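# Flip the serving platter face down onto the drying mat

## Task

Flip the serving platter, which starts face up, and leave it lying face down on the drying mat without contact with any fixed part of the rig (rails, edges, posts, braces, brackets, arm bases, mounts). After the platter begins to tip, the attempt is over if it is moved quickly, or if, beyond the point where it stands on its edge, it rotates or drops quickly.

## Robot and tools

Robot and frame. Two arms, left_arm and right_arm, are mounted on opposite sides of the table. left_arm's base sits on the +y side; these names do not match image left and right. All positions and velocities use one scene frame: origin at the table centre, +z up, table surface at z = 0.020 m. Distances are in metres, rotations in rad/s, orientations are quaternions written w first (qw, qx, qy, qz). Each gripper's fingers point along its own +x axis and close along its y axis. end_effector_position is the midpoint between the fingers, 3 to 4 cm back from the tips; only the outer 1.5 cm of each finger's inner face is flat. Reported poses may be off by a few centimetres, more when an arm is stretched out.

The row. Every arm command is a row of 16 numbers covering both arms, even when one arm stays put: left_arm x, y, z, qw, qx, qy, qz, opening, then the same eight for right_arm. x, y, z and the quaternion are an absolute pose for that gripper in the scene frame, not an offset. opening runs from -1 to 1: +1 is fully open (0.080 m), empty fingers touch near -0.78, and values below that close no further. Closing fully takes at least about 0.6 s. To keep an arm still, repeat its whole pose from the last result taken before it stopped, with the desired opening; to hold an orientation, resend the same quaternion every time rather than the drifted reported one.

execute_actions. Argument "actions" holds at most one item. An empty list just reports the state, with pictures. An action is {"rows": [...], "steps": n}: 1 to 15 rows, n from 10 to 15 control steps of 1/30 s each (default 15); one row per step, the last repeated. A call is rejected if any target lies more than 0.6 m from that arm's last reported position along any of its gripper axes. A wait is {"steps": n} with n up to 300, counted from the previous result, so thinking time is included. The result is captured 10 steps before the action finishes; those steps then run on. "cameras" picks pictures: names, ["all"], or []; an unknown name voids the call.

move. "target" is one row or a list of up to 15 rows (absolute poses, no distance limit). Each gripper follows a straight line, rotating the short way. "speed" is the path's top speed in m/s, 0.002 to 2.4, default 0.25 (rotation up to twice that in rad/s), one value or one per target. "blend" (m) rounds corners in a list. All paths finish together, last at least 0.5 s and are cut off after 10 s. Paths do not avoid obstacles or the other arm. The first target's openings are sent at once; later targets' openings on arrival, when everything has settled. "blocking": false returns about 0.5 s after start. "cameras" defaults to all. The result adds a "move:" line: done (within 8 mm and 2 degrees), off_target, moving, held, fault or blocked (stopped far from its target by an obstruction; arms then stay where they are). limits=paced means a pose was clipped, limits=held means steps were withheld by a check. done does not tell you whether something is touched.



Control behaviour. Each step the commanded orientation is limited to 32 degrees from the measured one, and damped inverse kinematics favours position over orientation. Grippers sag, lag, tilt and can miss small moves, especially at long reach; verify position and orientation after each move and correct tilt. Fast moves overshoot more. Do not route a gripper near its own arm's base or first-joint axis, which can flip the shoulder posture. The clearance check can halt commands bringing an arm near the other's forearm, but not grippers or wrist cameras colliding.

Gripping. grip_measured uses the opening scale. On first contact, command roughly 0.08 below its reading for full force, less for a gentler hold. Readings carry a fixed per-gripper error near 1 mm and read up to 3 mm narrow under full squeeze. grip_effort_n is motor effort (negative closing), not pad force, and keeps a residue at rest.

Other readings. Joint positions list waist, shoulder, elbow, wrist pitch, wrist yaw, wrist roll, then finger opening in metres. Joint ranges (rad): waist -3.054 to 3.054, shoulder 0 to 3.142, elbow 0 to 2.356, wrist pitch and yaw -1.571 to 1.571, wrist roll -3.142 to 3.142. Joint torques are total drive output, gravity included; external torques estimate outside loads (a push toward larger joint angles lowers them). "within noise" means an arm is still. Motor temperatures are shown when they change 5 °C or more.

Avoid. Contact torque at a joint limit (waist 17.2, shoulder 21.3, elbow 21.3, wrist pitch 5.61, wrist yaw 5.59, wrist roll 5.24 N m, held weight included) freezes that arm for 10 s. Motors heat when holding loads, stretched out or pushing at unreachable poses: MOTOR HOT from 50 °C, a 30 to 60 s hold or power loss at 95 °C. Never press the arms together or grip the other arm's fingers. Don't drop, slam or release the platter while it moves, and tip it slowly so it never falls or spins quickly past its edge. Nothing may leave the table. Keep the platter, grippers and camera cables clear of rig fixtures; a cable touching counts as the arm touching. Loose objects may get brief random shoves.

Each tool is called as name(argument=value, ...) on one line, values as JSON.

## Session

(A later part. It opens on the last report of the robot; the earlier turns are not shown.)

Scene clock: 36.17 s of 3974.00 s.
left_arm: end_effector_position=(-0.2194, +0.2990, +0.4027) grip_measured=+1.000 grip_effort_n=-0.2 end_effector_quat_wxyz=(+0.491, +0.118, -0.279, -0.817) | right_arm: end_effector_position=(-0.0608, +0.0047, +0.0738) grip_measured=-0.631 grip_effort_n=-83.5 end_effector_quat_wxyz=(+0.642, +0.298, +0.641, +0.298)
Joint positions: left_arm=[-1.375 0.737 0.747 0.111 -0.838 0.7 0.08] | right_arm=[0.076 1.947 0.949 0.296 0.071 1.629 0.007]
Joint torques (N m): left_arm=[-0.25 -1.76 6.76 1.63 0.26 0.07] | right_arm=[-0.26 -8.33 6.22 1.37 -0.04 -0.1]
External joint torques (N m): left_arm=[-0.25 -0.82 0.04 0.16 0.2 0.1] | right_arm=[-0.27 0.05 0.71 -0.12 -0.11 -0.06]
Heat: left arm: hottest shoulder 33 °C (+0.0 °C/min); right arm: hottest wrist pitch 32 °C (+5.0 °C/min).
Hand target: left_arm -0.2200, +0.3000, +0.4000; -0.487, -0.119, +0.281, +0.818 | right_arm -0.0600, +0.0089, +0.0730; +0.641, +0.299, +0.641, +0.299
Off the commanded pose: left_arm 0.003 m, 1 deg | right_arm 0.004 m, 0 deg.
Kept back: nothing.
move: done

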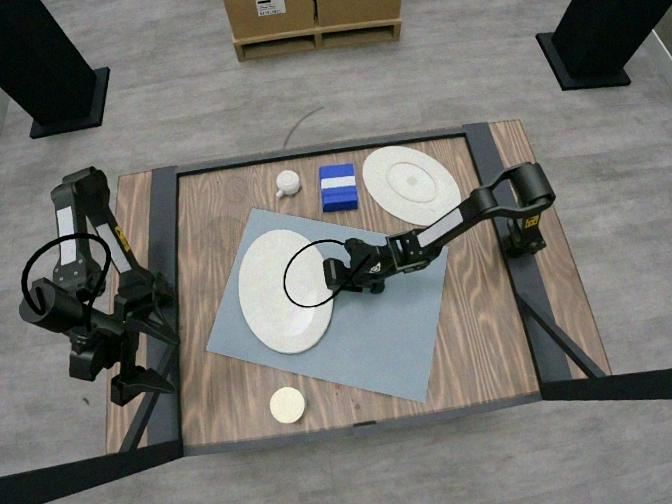

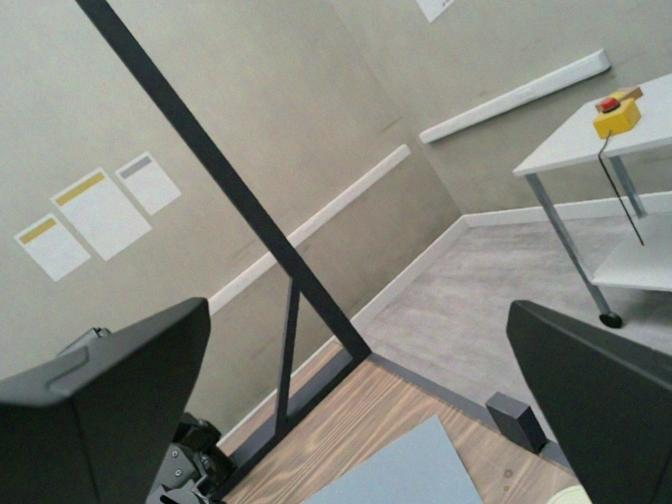

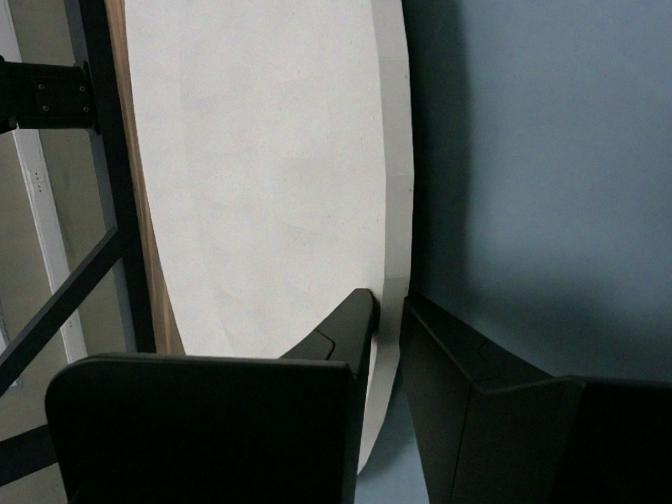

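move(target=[[-0.22,0.3,0.4,0.487,0.119,-0.281,-0.818,1,-0.06,0.035,0.18,0.6645,0.2418,0.6645,0.2418,-1],[-0.22,0.3,0.4,0.487,0.119,-0.281,-0.818,1,-0.06,0.06,0.30,0.701,0.0923,0.701,0.0923,-1]], speed=0.06, blend=0.03)

Scene clock: 42.97 s of 3974.00 s.
left_arm: end_effector_position=(-0.2194, +0.2990, +0.4027) grip_measured=+1.000 grip_effort_n=-0.2 end_effector_quat_wxyz=(+0.491, +0.118, -0.279, -0.817) | right_arm: end_effector_position=(-0.0594, +0.0555, +0.2381) grip_measured=-0.652 grip_effort_n=-83.5 end_effector_quat_wxyz=(+0.686, +0.163, +0.690, +0.164)
Joint positions: left_arm=[-1.375 0.737 0.747 0.111 -0.838 0.7 0.08] | right_arm=[0.05 2.221 2.304 -1.187 0.024 1.629 0.006]
Joint torques (N m): left_arm=[-0.03 -1.25 7.96 1.45 0.06 -0.03] | right_arm=[0.09 -14.31 5.76 1.8 0.08 0]
External joint torques (N m): left_arm=[-0.05 -0.22 1.17 -0.04 0 0] | right_arm=[0.07 -3.48 -0.39 0.78 0.02 0.02]
Motor temperatures (°C): left_arm=[30 33 29 31 26 32] | right_arm=[29 34 32 32 31 28]
Heat: left arm: hottest shoulder 33 °C (+0.0 °C/min); right arm: hottest shoulder 34 °C (+11.2 °C/min). Heating fast: the right arm's shoulder motor: a push or a pull is the cause, and it goes on while you think. Ease it with your next call, before anything else.
Hand target: left_arm -0.2194, +0.2990, +0.4027; -0.491, -0.118, +0.279, +0.817 | right_arm -0.0593, +0.0584, +0.2453; +0.683, +0.173, +0.688, +0.174
Off the commanded pose: left_arm 0.003 m, 1 deg | right_arm 0.062 m, 12 deg.
Kept back: nothing.
move: blocked (right_arm; both arms now hold where they are)

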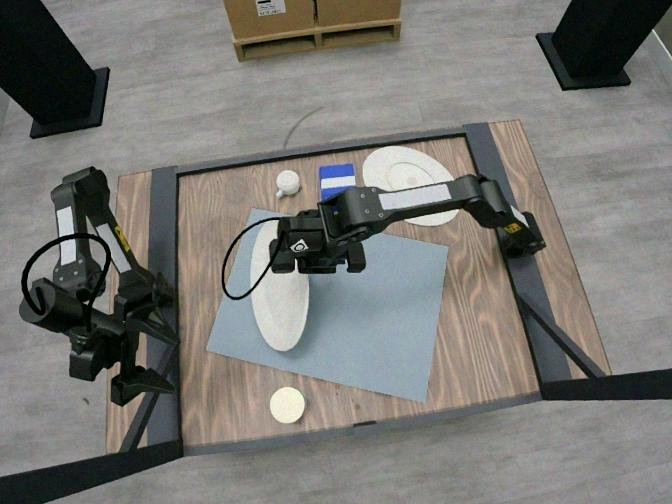

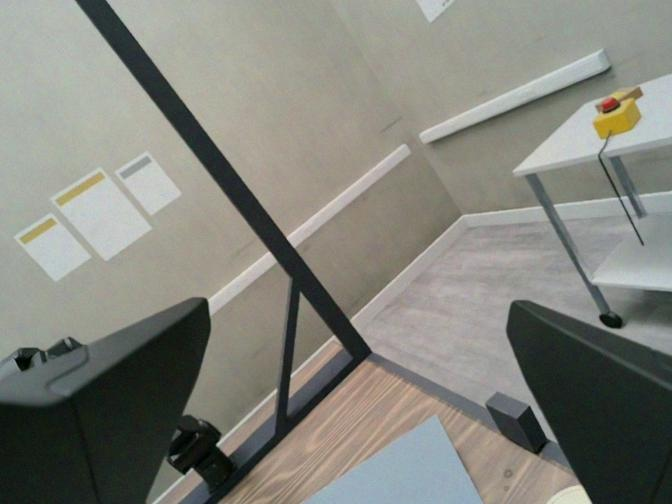

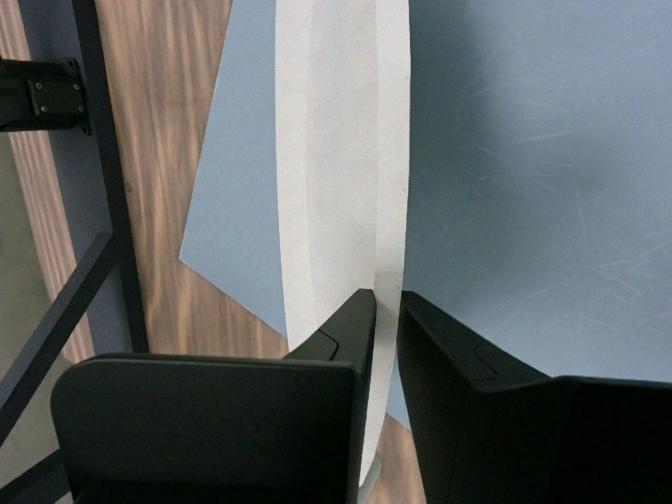

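move(target=[[-0.22,0.3,0.4,0.487,0.119,-0.281,-0.818,1,-0.06,0.01,0.245,0.69,0.153,0.69,0.153,-1],[-0.22,0.3,0.4,0.487,0.119,-0.281,-0.818,1,-0.06,-0.06,0.30,0.701,0.0923,0.701,0.0923,-1]], speed=0.06, blend=0.02)

Scene clock: 46.67 s of 3974.00 s.
left_arm: end_effector_position=(-0.2194, +0.2990, +0.4027) grip_measured=+1.000 grip_effort_n=-0.2 end_effector_quat_wxyz=(+0.491, +0.118, -0.279, -0.817) | right_arm: end_effector_position=(-0.0584, -0.0573, +0.2667) grip_measured=-0.655 grip_effort_n=-83.5 end_effector_quat_wxyz=(+0.708, +0.060, +0.701, +0.061)
Joint positions: left_arm=[-1.375 0.737 0.747 0.111 -0.838 0.7 0.08] | right_arm=[0.066 2.03 2.208 -1.578 0.024 1.649 0.006]
Joint torques (N m): left_arm=[-0.24 -1.76 6.78 1.63 0.25 0.07] | right_arm=[-0.02 -17.86 8.97 0.29 -0.03 0.08]
External joint torques (N m): left_arm=[-0.23 -0.77 0.01 0.14 0.19 0.1] | right_arm=[-0.04 -8.95 3.44 -0.3 -0.09 0.09]
Heat: left arm: hottest shoulder 33 °C (+0.0 °C/min); right arm: hottest shoulder 37 °C (+14.1 °C/min). Heating fast: the right arm's shoulder motor: a push or a pull is the cause, and it goes on while you think. Ease it with your next call, before anything else.
Hand target: left_arm -0.2200, +0.3000, +0.4000; -0.487, -0.119, +0.281, +0.818 | right_arm -0.0598, -0.0614, +0.2989; +0.701, +0.094, +0.701, +0.094
Off the commanded pose: left_arm 0.003 m, 1 deg | right_arm 0.033 m, 5 deg.
joint sent to its limit (right arm) — joint 4 (wrist pitch), lower limit.
Kept back: nothing.
move: off_target (right_arm)

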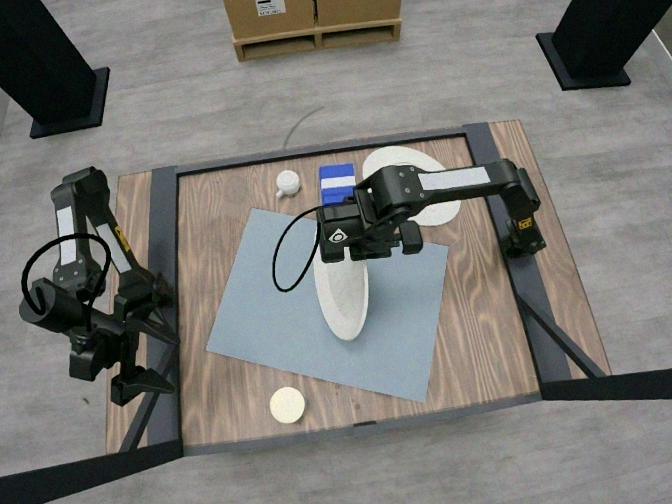

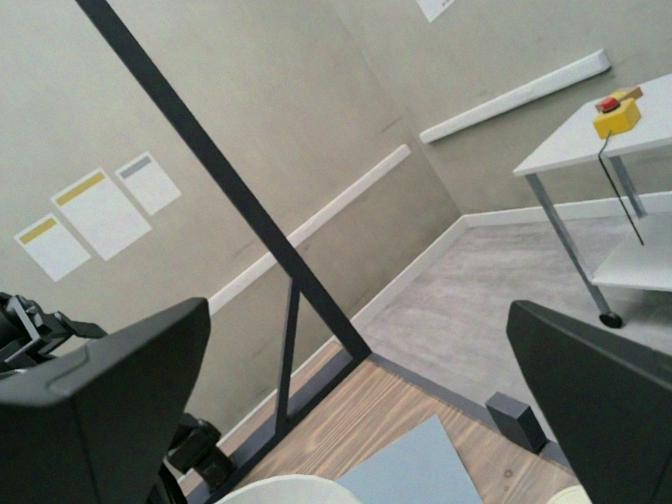

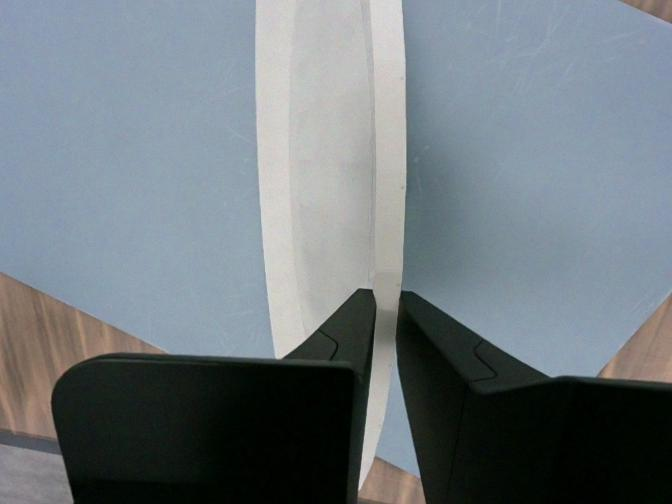

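move(target=[-0.22,0.3,0.4,0.487,0.119,-0.281,-0.818,1,-0.06,-0.13,0.30,0.6903,0.153,0.6903,0.153,-1], speed=0.08)

Scene clock: 49.70 s of 3974.00 s.
left_arm: end_effector_position=(-0.2194, +0.2990, +0.4027) grip_measured=+1.000 grip_effort_n=-0.2 end_effector_quat_wxyz=(+0.491, +0.118, -0.279, -0.817) | right_arm: end_effector_position=(-0.0604, -0.1287, +0.2789) grip_measured=-0.655 grip_effort_n=-83.5 end_effector_quat_wxyz=(+0.696, +0.124, +0.696, +0.127)
Joint positions: left_arm=[-1.375 0.737 0.747 0.111 -0.838 0.7 0.08] | right_arm=[0.096 1.562 1.632 -1.287 0.039 1.672 0.006]
Joint torques (N m): left_arm=[-0.25 -1.77 6.77 1.62 0.26 0.07] | right_arm=[0.19 -13.33 6.51 1.72 0.33 0.09]
External joint torques (N m): left_arm=[-0.26 -0.73 -0.02 0.13 0.21 0.1] | right_arm=[0.2 -7.25 0.35 0.85 0.25 0.11]
Motor temperatures (°C): left_arm=[30 33 30 32 26 32] | right_arm=[29 39 33 32 31 27]
Heat: left arm: hottest shoulder 33 °C (+0.0 °C/min); right arm: hottest shoulder 39 °C (+15.7 °C/min). Heating fast: the right arm's shoulder motor: a push or a pull is the cause, and it goes on while you think. Ease it with your next call, before anything else.
Hand target: left_arm -0.2200, +0.3000, +0.4000; -0.487, -0.119, +0.281, +0.818 | right_arm -0.0599, -0.1306, +0.2997; +0.690, +0.153, +0.691, +0.153
Off the commanded pose: left_arm 0.003 m, 1 deg | right_arm 0.021 m, 5 deg.
Kept back: nothing.
move: off_target (right_arm)

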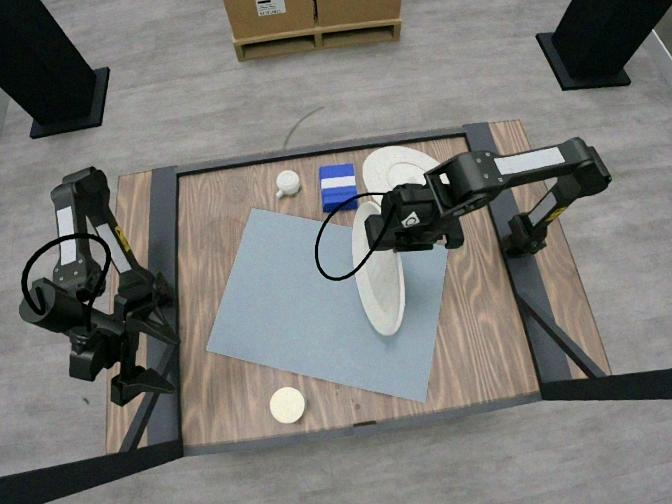

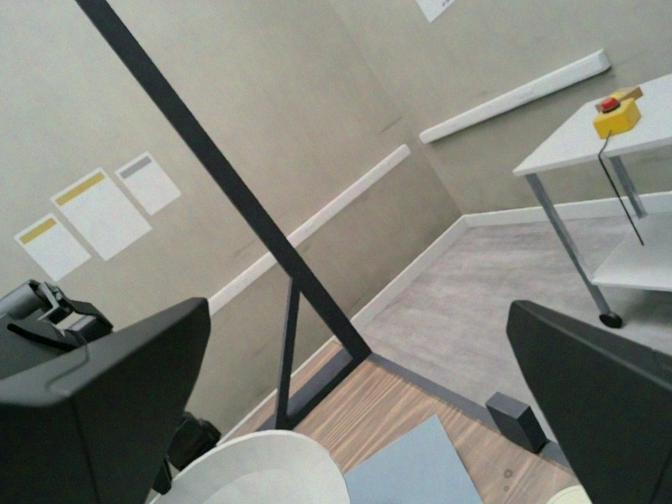

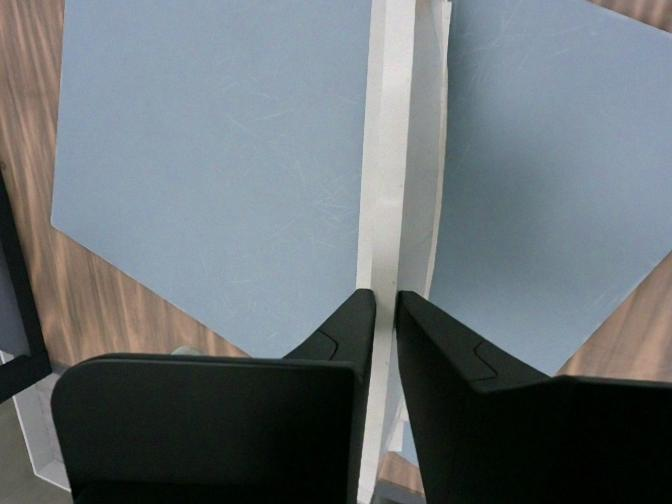

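move(target=[[-0.22,0.3,0.4,0.487,0.119,-0.281,-0.818,1,-0.06,-0.13,0.31,0.6964,-0.1228,0.5792,0.4056,-1],[-0.22,0.3,0.4,0.487,0.119,-0.281,-0.818,1,-0.06,-0.13,0.31,0.5964,-0.3799,0.3799,0.5964,-1]], speed=0.12)

Scene clock: 57.13 s of 3974.00 s.
left_arm: end_effector_position=(-0.2194, +0.2990, +0.4027) grip_measured=+1.000 grip_effort_n=-0.2 end_effector_quat_wxyz=(+0.491, +0.118, -0.279, -0.817) | right_arm: end_effector_position=(-0.0589, -0.1330, +0.2834) grip_measured=-0.657 grip_effort_n=-83.5 end_effector_quat_wxyz=(+0.582, -0.407, +0.406, +0.575)
Joint positions: left_arm=[-1.375 0.737 0.747 0.111 -0.838 0.7 0.08] | right_arm=[0.097 1.561 1.652 -1.32 0.047 0.11 0.005]
Joint torques (N m): left_arm=[-0.26 -1.76 6.77 1.62 0.26 0.07] | right_arm=[0.28 -11.97 9.94 1.32 0.06 -0.15]
External joint torques (N m): left_arm=[-0.26 -0.78 0.04 0.15 0.2 0.1] | right_arm=[0.3 -5.92 3.83 0.4 0.03 -0.15]
Heat: left arm: hottest shoulder 33 °C (+0.0 °C/min); right arm: hottest shoulder 42 °C (+16.8 °C/min).
Hand target: left_arm -0.2200, +0.3000, +0.4000; -0.487, -0.119, +0.281, +0.818 | right_arm -0.0598, -0.1312, +0.3097; +0.596, -0.380, +0.380, +0.596
Off the commanded pose: left_arm 0.003 m, 1 deg | right_arm 0.027 m, 5 deg.
Kept back: nothing.
move: off_target (right_arm)

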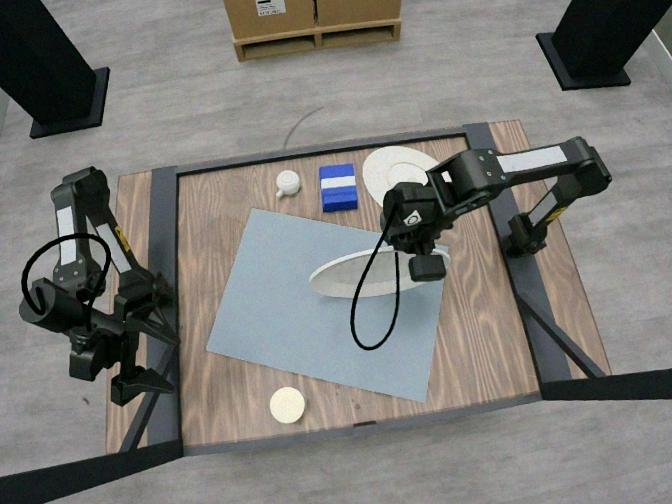

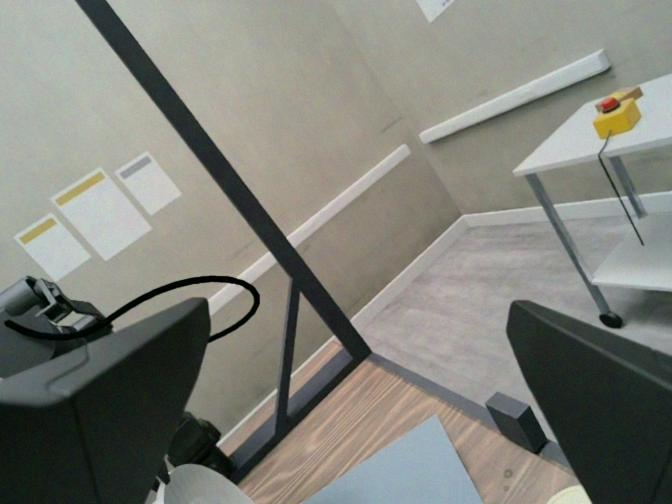

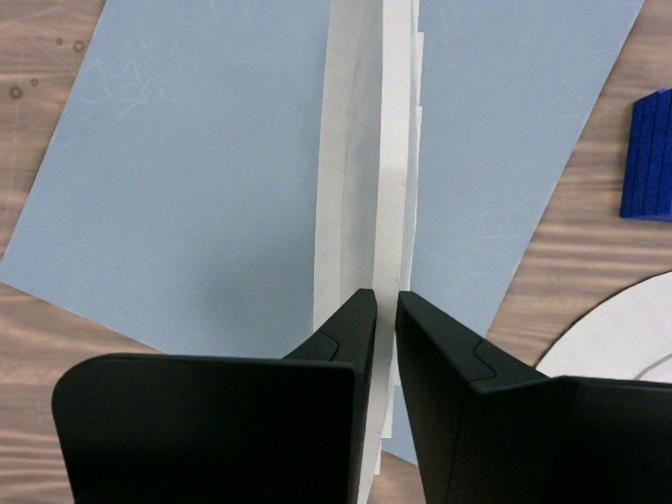

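move(target=[[-0.22,0.3,0.4,0.487,0.119,-0.281,-0.818,1,-0.06,-0.13,0.31,0.4056,-0.5792,0.1228,0.6964,-1],[-0.22,0.3,0.4,0.487,0.119,-0.281,-0.818,1,-0.06,-0.13,0.31,0.1530,-0.6903,-0.1530,0.6903,-1]], speed=0.12)

Scene clock: 64.37 s of 3974.00 s.
left_arm: end_effector_position=(-0.2194, +0.2990, +0.4027) grip_measured=+1.000 grip_effort_n=-0.2 end_effector_quat_wxyz=(+0.491, +0.118, -0.279, -0.817) | right_arm: end_effector_position=(-0.0615, -0.1322, +0.2852) grip_measured=-0.663 grip_effort_n=-83.5 end_effector_quat_wxyz=(+0.124, -0.697, -0.124, +0.695)
Joint positions: left_arm=[-1.375 0.737 0.747 0.111 -0.838 0.7 0.08] | right_arm=[0.103 1.561 1.658 -1.318 0.044 -1.459 0.005]
Joint torques (N m): left_arm=[-0.25 -1.76 6.78 1.63 0.26 0.08] | right_arm=[-0.22 -11.7 9.4 1.17 0.14 -0.18]
External joint torques (N m): left_arm=[-0.25 -0.78 0.03 0.15 0.2 0.1] | right_arm=[-0.23 -5.78 3.39 0.29 0.16 -0.2]
Heat: left arm: hottest shoulder 33 °C (+0.0 °C/min); right arm: hottest shoulder 43 °C (+17.2 °C/min).
Hand target: left_arm -0.2200, +0.3000, +0.4000; -0.487, -0.119, +0.281, +0.818 | right_arm -0.0600, -0.1310, +0.3097; -0.153, +0.690, +0.153, -0.690
Off the commanded pose: left_arm 0.003 m, 1 deg | right_arm 0.025 m, 5 deg.
Kept back: nothing.
move: off_target (right_arm)

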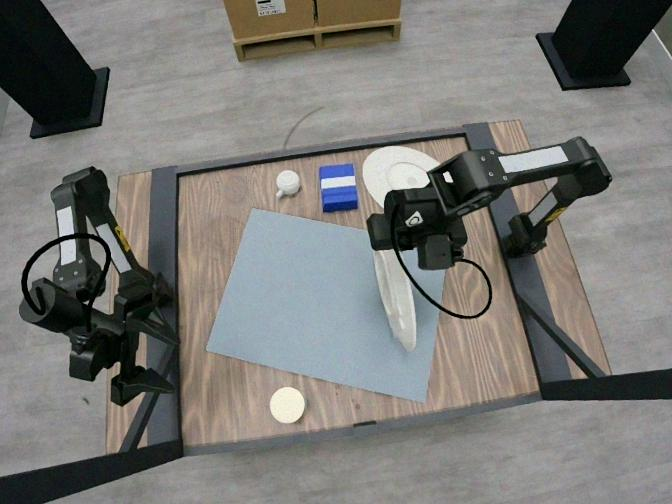

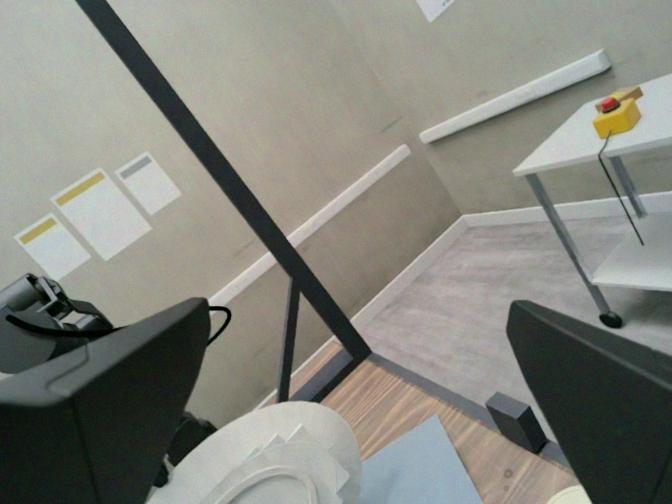

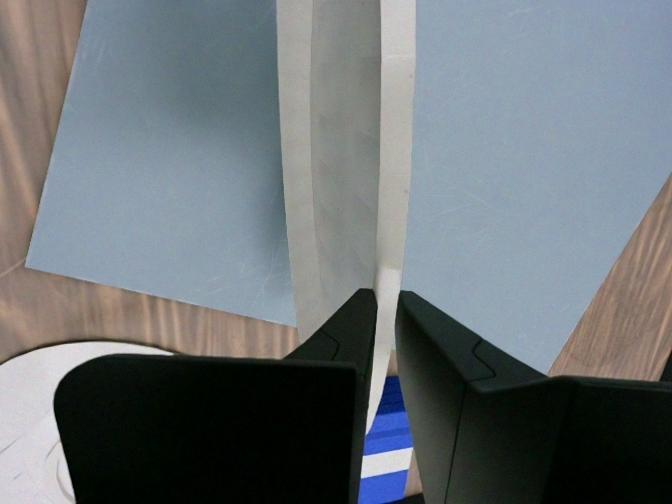

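move(target=[[-0.22,0.3,0.4,0.487,0.119,-0.281,-0.818,1,-0.07,-0.12,0.34,0.183,-0.683,-0.183,0.683,-1],[-0.22,0.3,0.4,0.487,0.119,-0.281,-0.818,1,-0.07,-0.03,0.34,0.2241,-0.6708,-0.2241,0.6708,-1]], speed=0.06)

zoom_image(camera="cam_high", region=[220, 150, 540, 390])

zoom_image(camera="cam_left_wrist", region=[168, 200, 520, 504])

Scene clock: 69.03 s of 3974.00 s.
left_arm: end_effector_position=(-0.2194, +0.2990, +0.4027) grip_measured=+1.000 grip_effort_n=-0.7 end_effector_quat_wxyz=(+0.491, +0.118, -0.279, -0.817) | right_arm: end_effector_position=(-0.0710, -0.0338, +0.3394) grip_measured=-0.764 grip_effort_n=-83.5 end_effector_quat_wxyz=(+0.223, -0.670, -0.222, +0.672)
Joint positions: left_arm=[-1.375 0.737 0.747 0.111 -0.838 0.7 0.08] | right_arm=[0.107 1.778 2.005 -1.162 0.071 -1.47 0.001]
Joint torques (N m): left_arm=[-0.25 -1.76 6.77 1.63 0.25 0.07] | right_arm=[-0.26 -8.15 6.64 1.24 0.02 -0.14]
External joint torques (N m): left_arm=[-0.25 -0.77 -0.03 0.13 0.19 0.1] | right_arm=[-0.27 -0.51 0.61 0.01 0.03 -0.18]
Heat: left arm: hottest wrist pitch 33 °C (+6.1 °C/min); right arm: hottest shoulder 43 °C (+16.3 °C/min).
Hand target: left_arm -0.2200, +0.3000, +0.4000; -0.487, -0.119, +0.281, +0.818 | right_arm -0.0699, -0.0300, +0.3399; -0.224, +0.671, +0.224, -0.671
Off the commanded pose: left_arm 0.003 m, 1 deg | right_arm 0.004 m, 0 deg.
Kept back: nothing.
move: done

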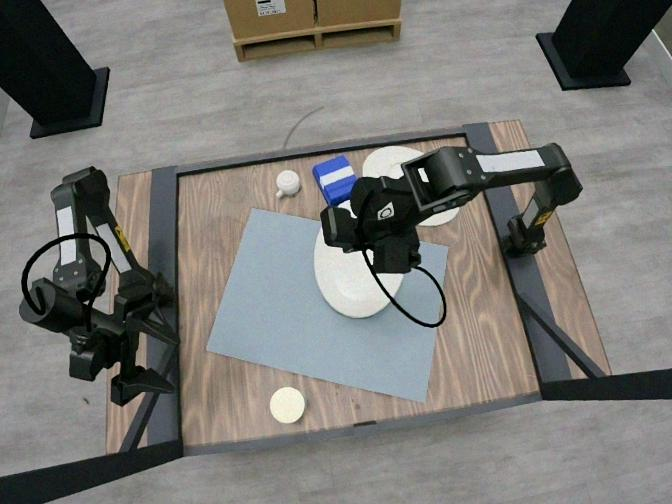

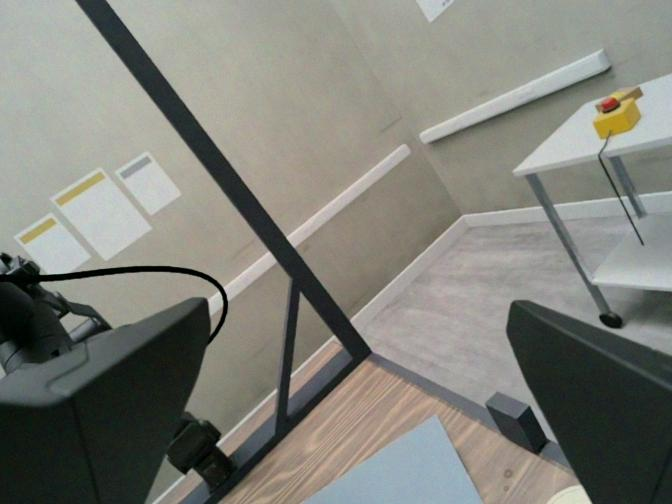

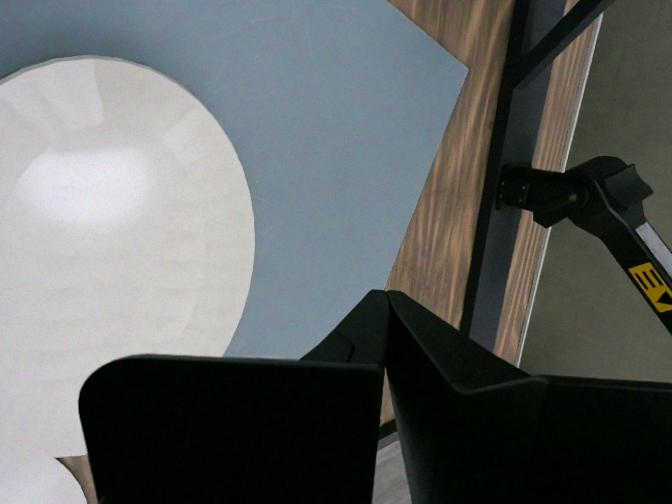

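Scaled by 1.575 from the camera's 672x504 image, which has a finer 960x720 frame.

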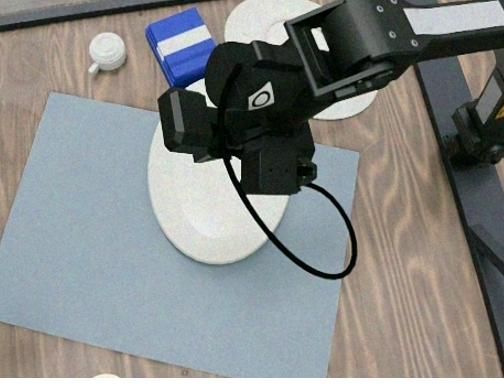

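Scaled by 1.432 from the camera's 672x504 image, which has a finer 960x720 frame.

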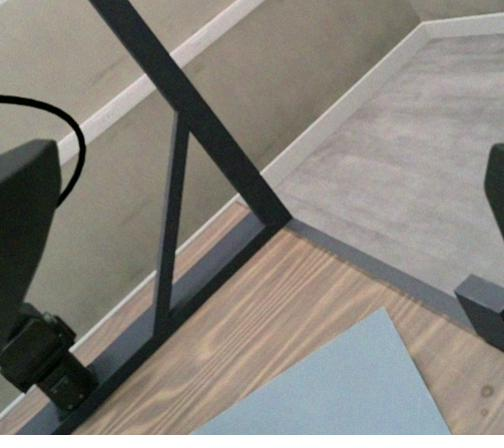

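move(target=[-0.0,0.2,0.36,0.579,0.374,0.397,-0.607,1,-0.07,-0.25,0.34,0.6409,0.2988,0.6409,0.2988,0.25])

zoom_image(camera="cam_high", region=[220, 180, 460, 360])

Scene clock: 79.53 s of 3974.00 s.
left_arm: end_effector_position=(-0.0003, +0.2016, +0.3590) grip_measured=+1.000 grip_effort_n=-0.7 end_effector_quat_wxyz=(+0.583, +0.370, +0.392, -0.608) | right_arm: end_effector_position=(-0.0707, -0.2489, +0.3435) grip_measured=+0.247 grip_effort_n=15.1 end_effector_quat_wxyz=(+0.638, +0.300, +0.642, +0.302)
Joint positions: left_arm=[0.081 1.374 1.798 -1.569 0.088 0.083 0.08] | right_arm=[0.386 0.852 1.217 -1.095 0.299 1.835 0.046]
Joint torques (N m): left_arm=[0.14 -2.88 7.39 0.8 0.23 0.1] | right_arm=[0.36 -1.7 3.91 1.04 0.37 0.06]
External joint torques (N m): left_arm=[0.17 0.89 2.07 -0.25 0.17 0.1] | right_arm=[0.35 -0.87 -2.03 -0.39 0.21 0.1]
Heat: left arm: hottest shoulder 32 °C (-1.0 °C/min); right arm: hottest shoulder 40 °C (+13.1 °C/min).
Hand target: left_arm +0.0000, +0.1999, +0.3598; +0.582, +0.369, +0.392, -0.609 | right_arm -0.0700, -0.2500, +0.3401; +0.641, +0.299, +0.641, +0.299
Off the commanded pose: left_arm 0.002 m, 1 deg | right_arm 0.004 m, 1 deg.
joint sent to its limit (left arm) — joint 4 (wrist pitch), lower limit.
Kept back: nothing.
move: done

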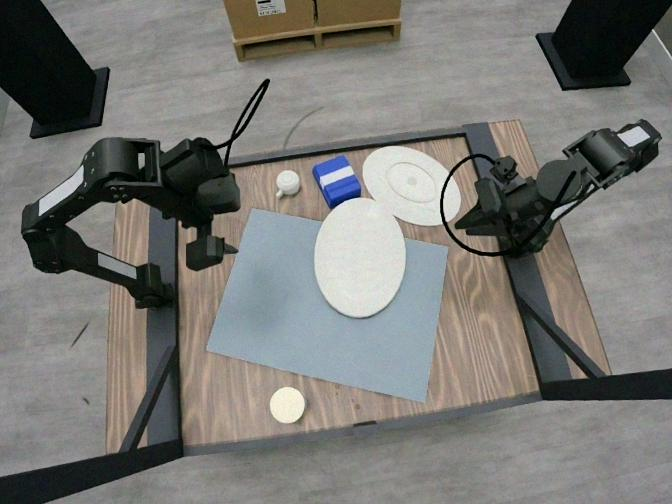

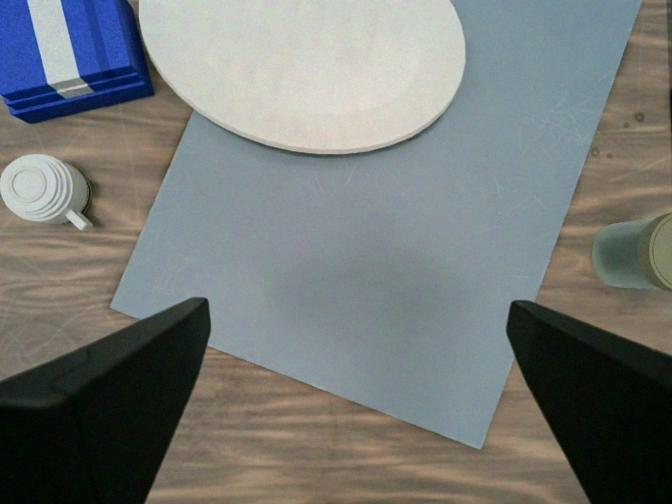

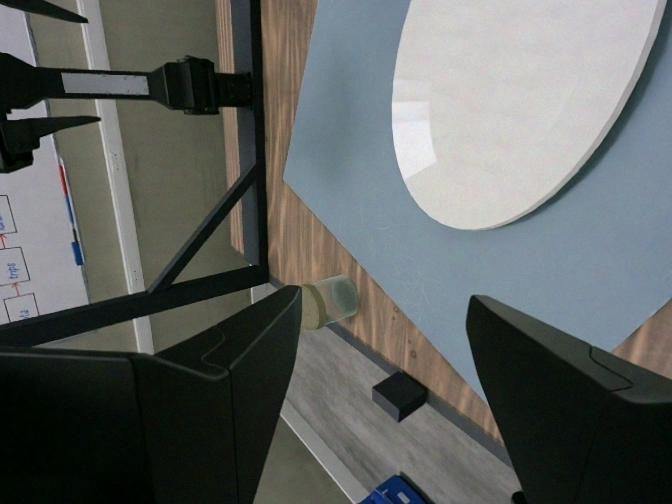

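Scaled by 2.100 from the camera's 672x504 image, which has a finer 960x720 frame.

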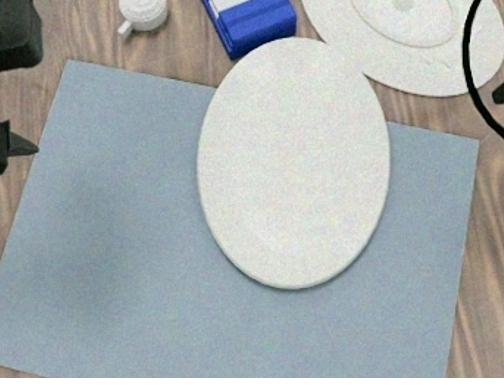

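move(target=[[-0.06,0.18,0.2,-0.2988,-0.6409,0.2988,0.6409,0.25,-0.07,-0.25,0.34,0.6409,0.2988,0.6409,0.2988,0.25],[-0.06,0.12,0.073,-0.2988,-0.6409,0.2988,0.6409,0.25,-0.07,-0.25,0.34,0.6409,0.2988,0.6409,0.2988,0.25]])

zoom_image(camera="cam_high", region=[180, 160, 440, 355])

Scene clock: 85.43 s of 3974.00 s.
left_arm: end_effector_position=(-0.0605, +0.1191, +0.0765) grip_measured=+0.254 grip_effort_n=-18.4 end_effector_quat_wxyz=(+0.302, +0.640, -0.301, -0.639) | right_arm: end_effector_position=(-0.0706, -0.2490, +0.3434) grip_measured=+0.247 grip_effort_n=15.1 end_effector_quat_wxyz=(+0.638, +0.300, +0.642, +0.301)
Joint positions: left_arm=[-0.231 1.538 0.442 0.395 -0.164 1.433 0.046] | right_arm=[0.386 0.852 1.217 -1.096 0.3 1.836 0.046]
Joint torques (N m): left_arm=[0.18 -3.5 5.65 1.66 0.14 0.02] | right_arm=[0.14 -1.35 3.79 1.12 0.45 0.07]
External joint torques (N m): left_arm=[0.21 1.46 0.44 0.12 0.17 0.06] | right_arm=[0.15 -0.59 -2.1 -0.31 0.28 0.11]
Heat: left arm: hottest shoulder 33 °C (+0.0 °C/min); right arm: hottest shoulder 37 °C (+10.1 °C/min).
Hand target: left_arm -0.0601, +0.1200, +0.0731; +0.299, +0.641, -0.299, -0.641 | right_arm -0.0700, -0.2500, +0.3401; +0.641, +0.299, +0.641, +0.299
Off the commanded pose: left_arm 0.004 m, 1 deg | right_arm 0.004 m, 0 deg.
Kept back: nothing.
move: done

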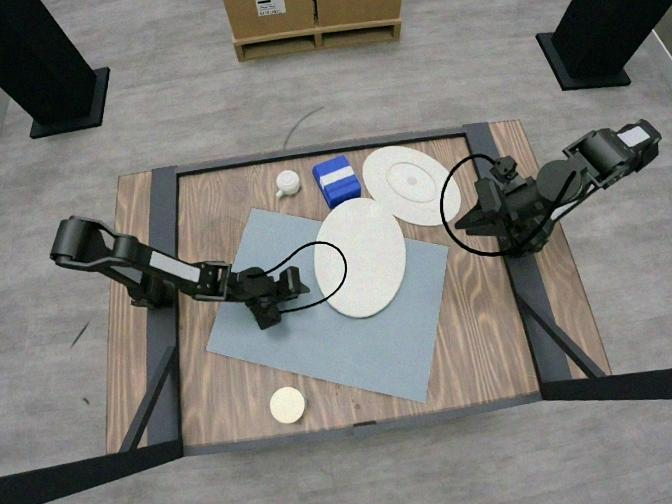

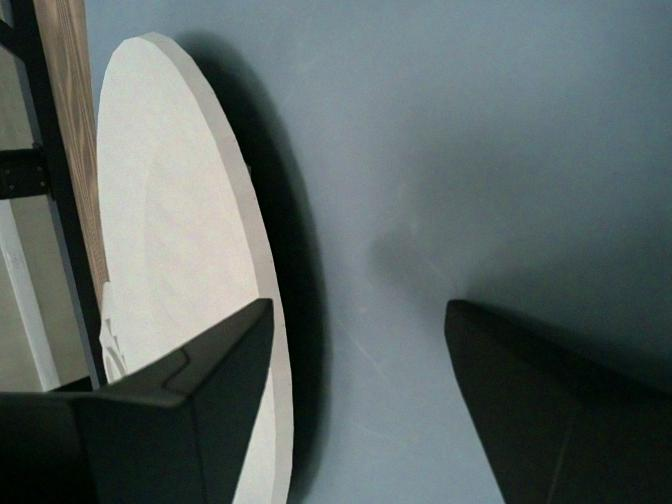

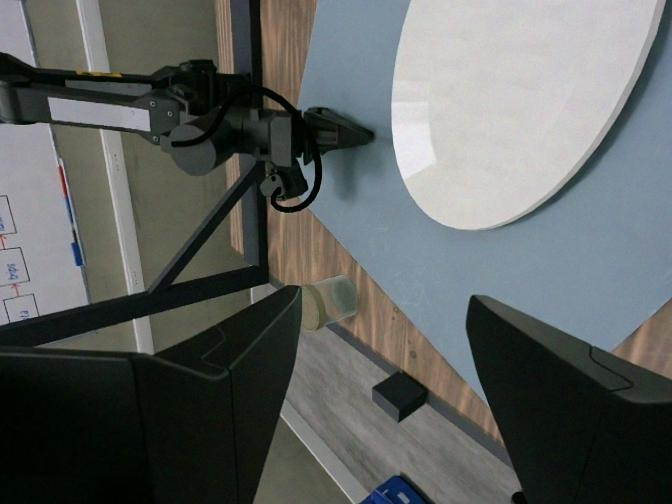

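Scaled by 1.938 from the camera's 672x504 image, which has a finer 960x720 frame.

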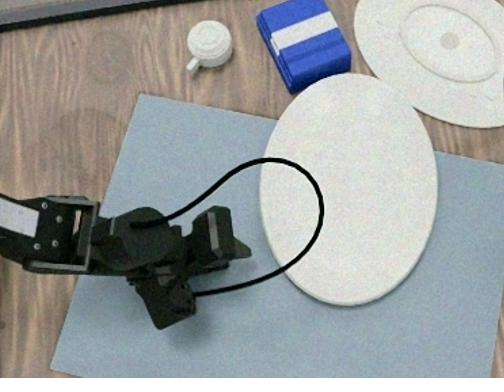

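move(target=[-0.06,0.09,0.071,-0.2988,-0.6409,0.2988,0.6409,0.25,-0.07,-0.25,0.34,0.6409,0.2988,0.6409,0.2988,0.25], speed=0.08)

zoom_image(camera="cam_high", region=[180, 160, 440, 355])

Scene clock: 86.87 s of 3974.00 s.
left_arm: end_effector_position=(-0.0619, +0.0998, +0.0726) grip_measured=+0.253 grip_effort_n=-15.1 end_effector_quat_wxyz=(+0.292, +0.641, -0.299, -0.644) | right_arm: end_effector_position=(-0.0706, -0.2490, +0.3434) grip_measured=+0.247 grip_effort_n=15.1 end_effector_quat_wxyz=(+0.638, +0.300, +0.642, +0.301)
Joint positions: left_arm=[-0.212 1.622 0.522 0.383 -0.138 1.45 0.046] | right_arm=[0.386 0.852 1.217 -1.096 0.3 1.836 0.046]
Joint torques (N m): left_arm=[0.67 -0.91 8.73 3.24 -0.16 -0.02] | right_arm=[0.23 -1.71 3.91 1.1 0.4 0.09]
External joint torques (N m): left_arm=[0.66 4.64 3.6 1.73 -0.13 0.02] | right_arm=[0.22 -0.95 -1.99 -0.33 0.24 0.13]
Heat: left arm: hottest shoulder 33 °C (+0.0 °C/min); right arm: hottest shoulder 37 °C (+10.0 °C/min).
Hand target: left_arm -0.0599, +0.0905, +0.0712; +0.299, +0.641, -0.299, -0.641 | right_arm -0.0700, -0.2500, +0.3401; +0.641, +0.299, +0.641, +0.299
Off the commanded pose: left_arm 0.010 m, 1 deg | right_arm 0.004 m, 0 deg.
Kept back: nothing.
move: off_target (left_arm)

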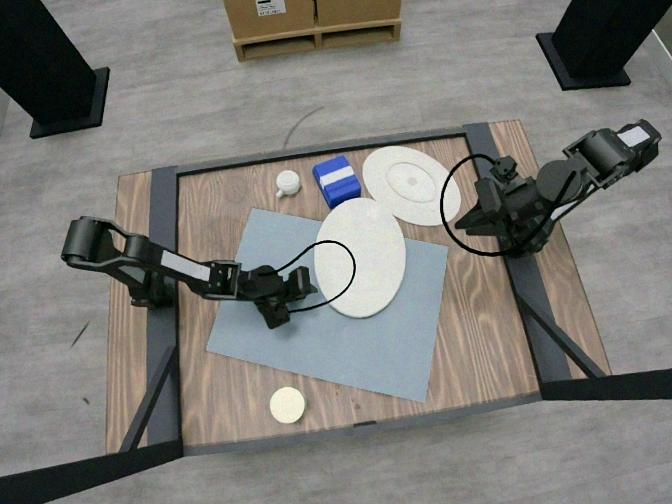

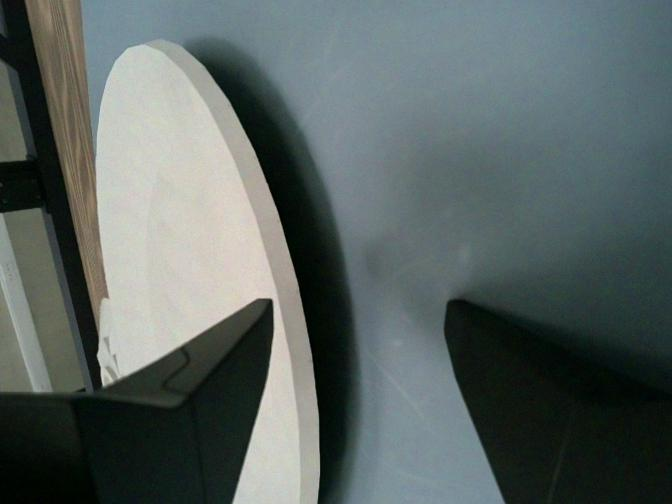

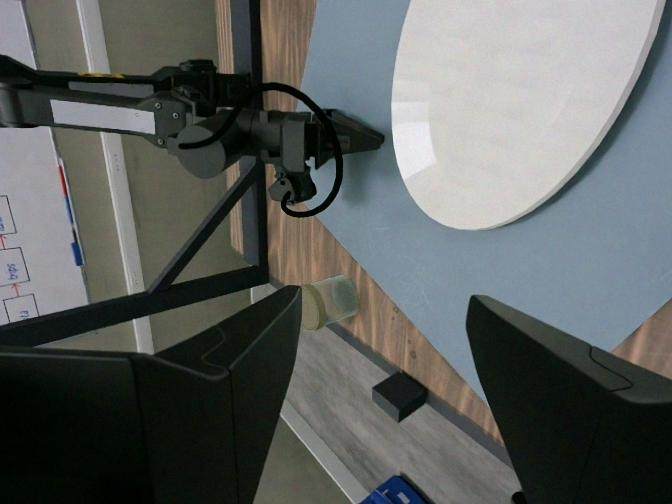

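Scaled by 1.938 from the camera's 672x504 image, which has a finer 960x720 frame.

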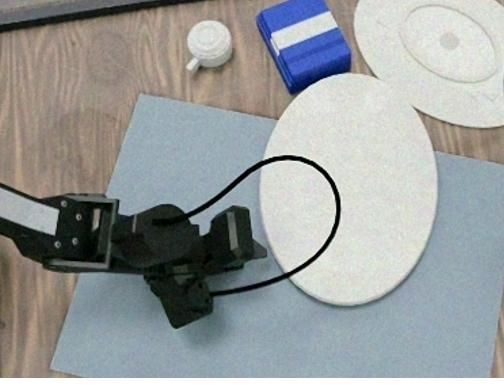

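move(target=[[-0.06,0.11,0.095,-0.2988,-0.6409,0.2988,0.6409,0.25,-0.07,-0.25,0.34,0.6409,0.2988,0.6409,0.2988,0.25],[-0.03,0.105,0.087,-0.2988,-0.6409,0.2988,0.6409,0.25,-0.07,-0.25,0.34,0.6409,0.2988,0.6409,0.2988,0.25]], speed=0.1)

zoom_image(camera="cam_high", region=[180, 160, 440, 355])

Scene clock: 88.33 s of 3974.00 s.
left_arm: end_effector_position=(-0.0306, +0.1024, +0.0926) grip_measured=+0.253 grip_effort_n=-15.1 end_effector_quat_wxyz=(+0.304, +0.639, -0.303, -0.638) | right_arm: end_effector_position=(-0.0706, -0.2490, +0.3434) grip_measured=+0.247 grip_effort_n=15.1 end_effector_quat_wxyz=(+0.638, +0.300, +0.642, +0.301)
Joint positions: left_arm=[-0.095 1.521 0.51 0.326 -0.061 1.521 0.046] | right_arm=[0.386 0.852 1.217 -1.096 0.3 1.836 0.046]
Joint torques (N m): left_arm=[0.17 -3.72 5.38 1.66 0.21 0.03] | right_arm=[0.39 -1.68 3.78 1.12 0.38 0.06]
External joint torques (N m): left_arm=[0.15 1.41 -0.13 0.13 0.21 0.07] | right_arm=[0.39 -0.91 -2.13 -0.31 0.22 0.1]
Heat: left arm: hottest shoulder 33 °C (+0.0 °C/min); right arm: hottest shoulder 36 °C (+8.1 °C/min).
Hand target: left_arm -0.0301, +0.1051, +0.0870; +0.299, +0.641, -0.299, -0.641 | right_arm -0.0700, -0.2500, +0.3401; +0.641, +0.299, +0.641, +0.299
Off the commanded pose: left_arm 0.006 m, 1 deg | right_arm 0.004 m, 0 deg.
Kept back: nothing.
move: done

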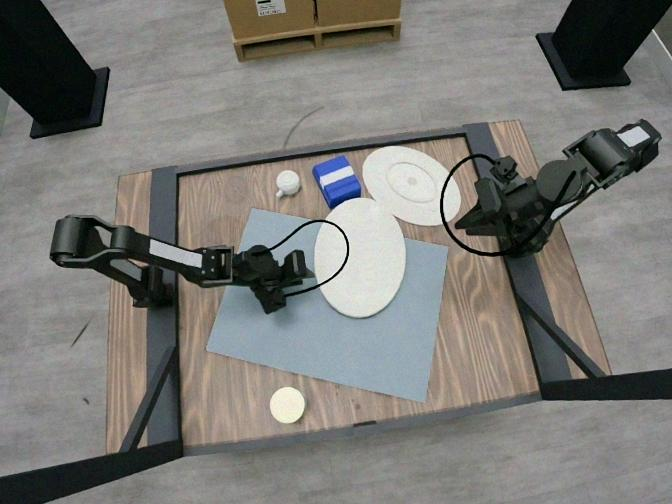

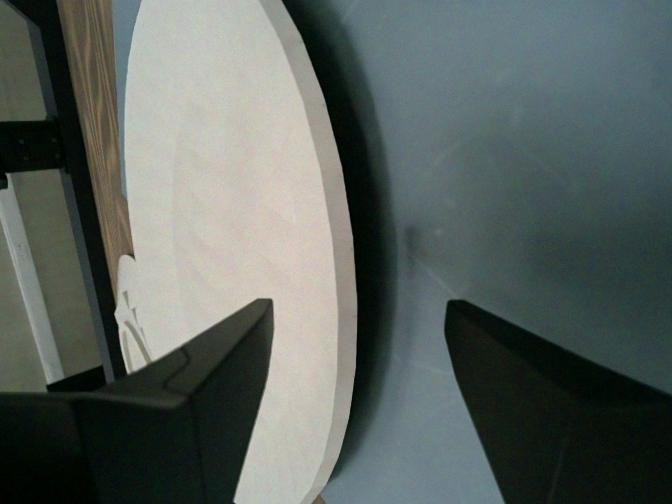

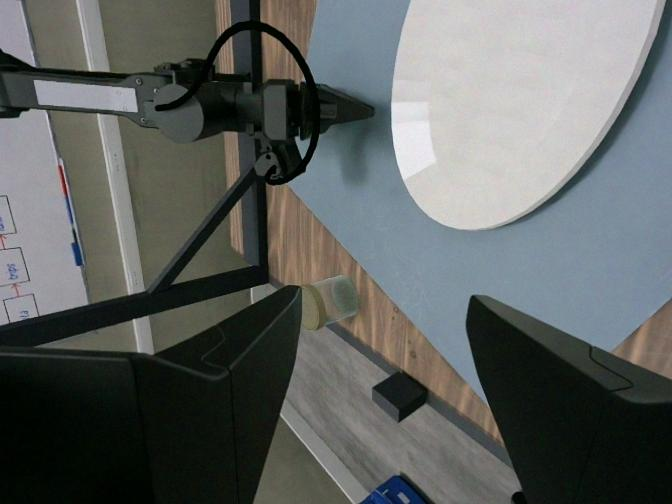

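Scaled by 1.938 from the camera's 672x504 image, which has a finer 960x720 frame.

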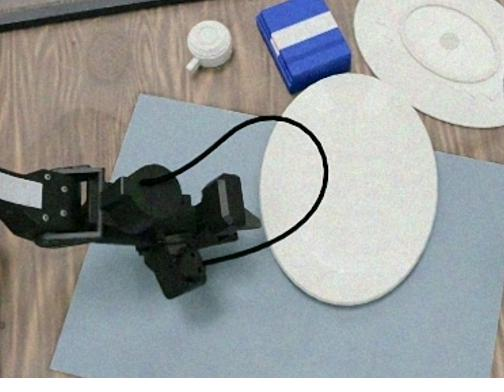

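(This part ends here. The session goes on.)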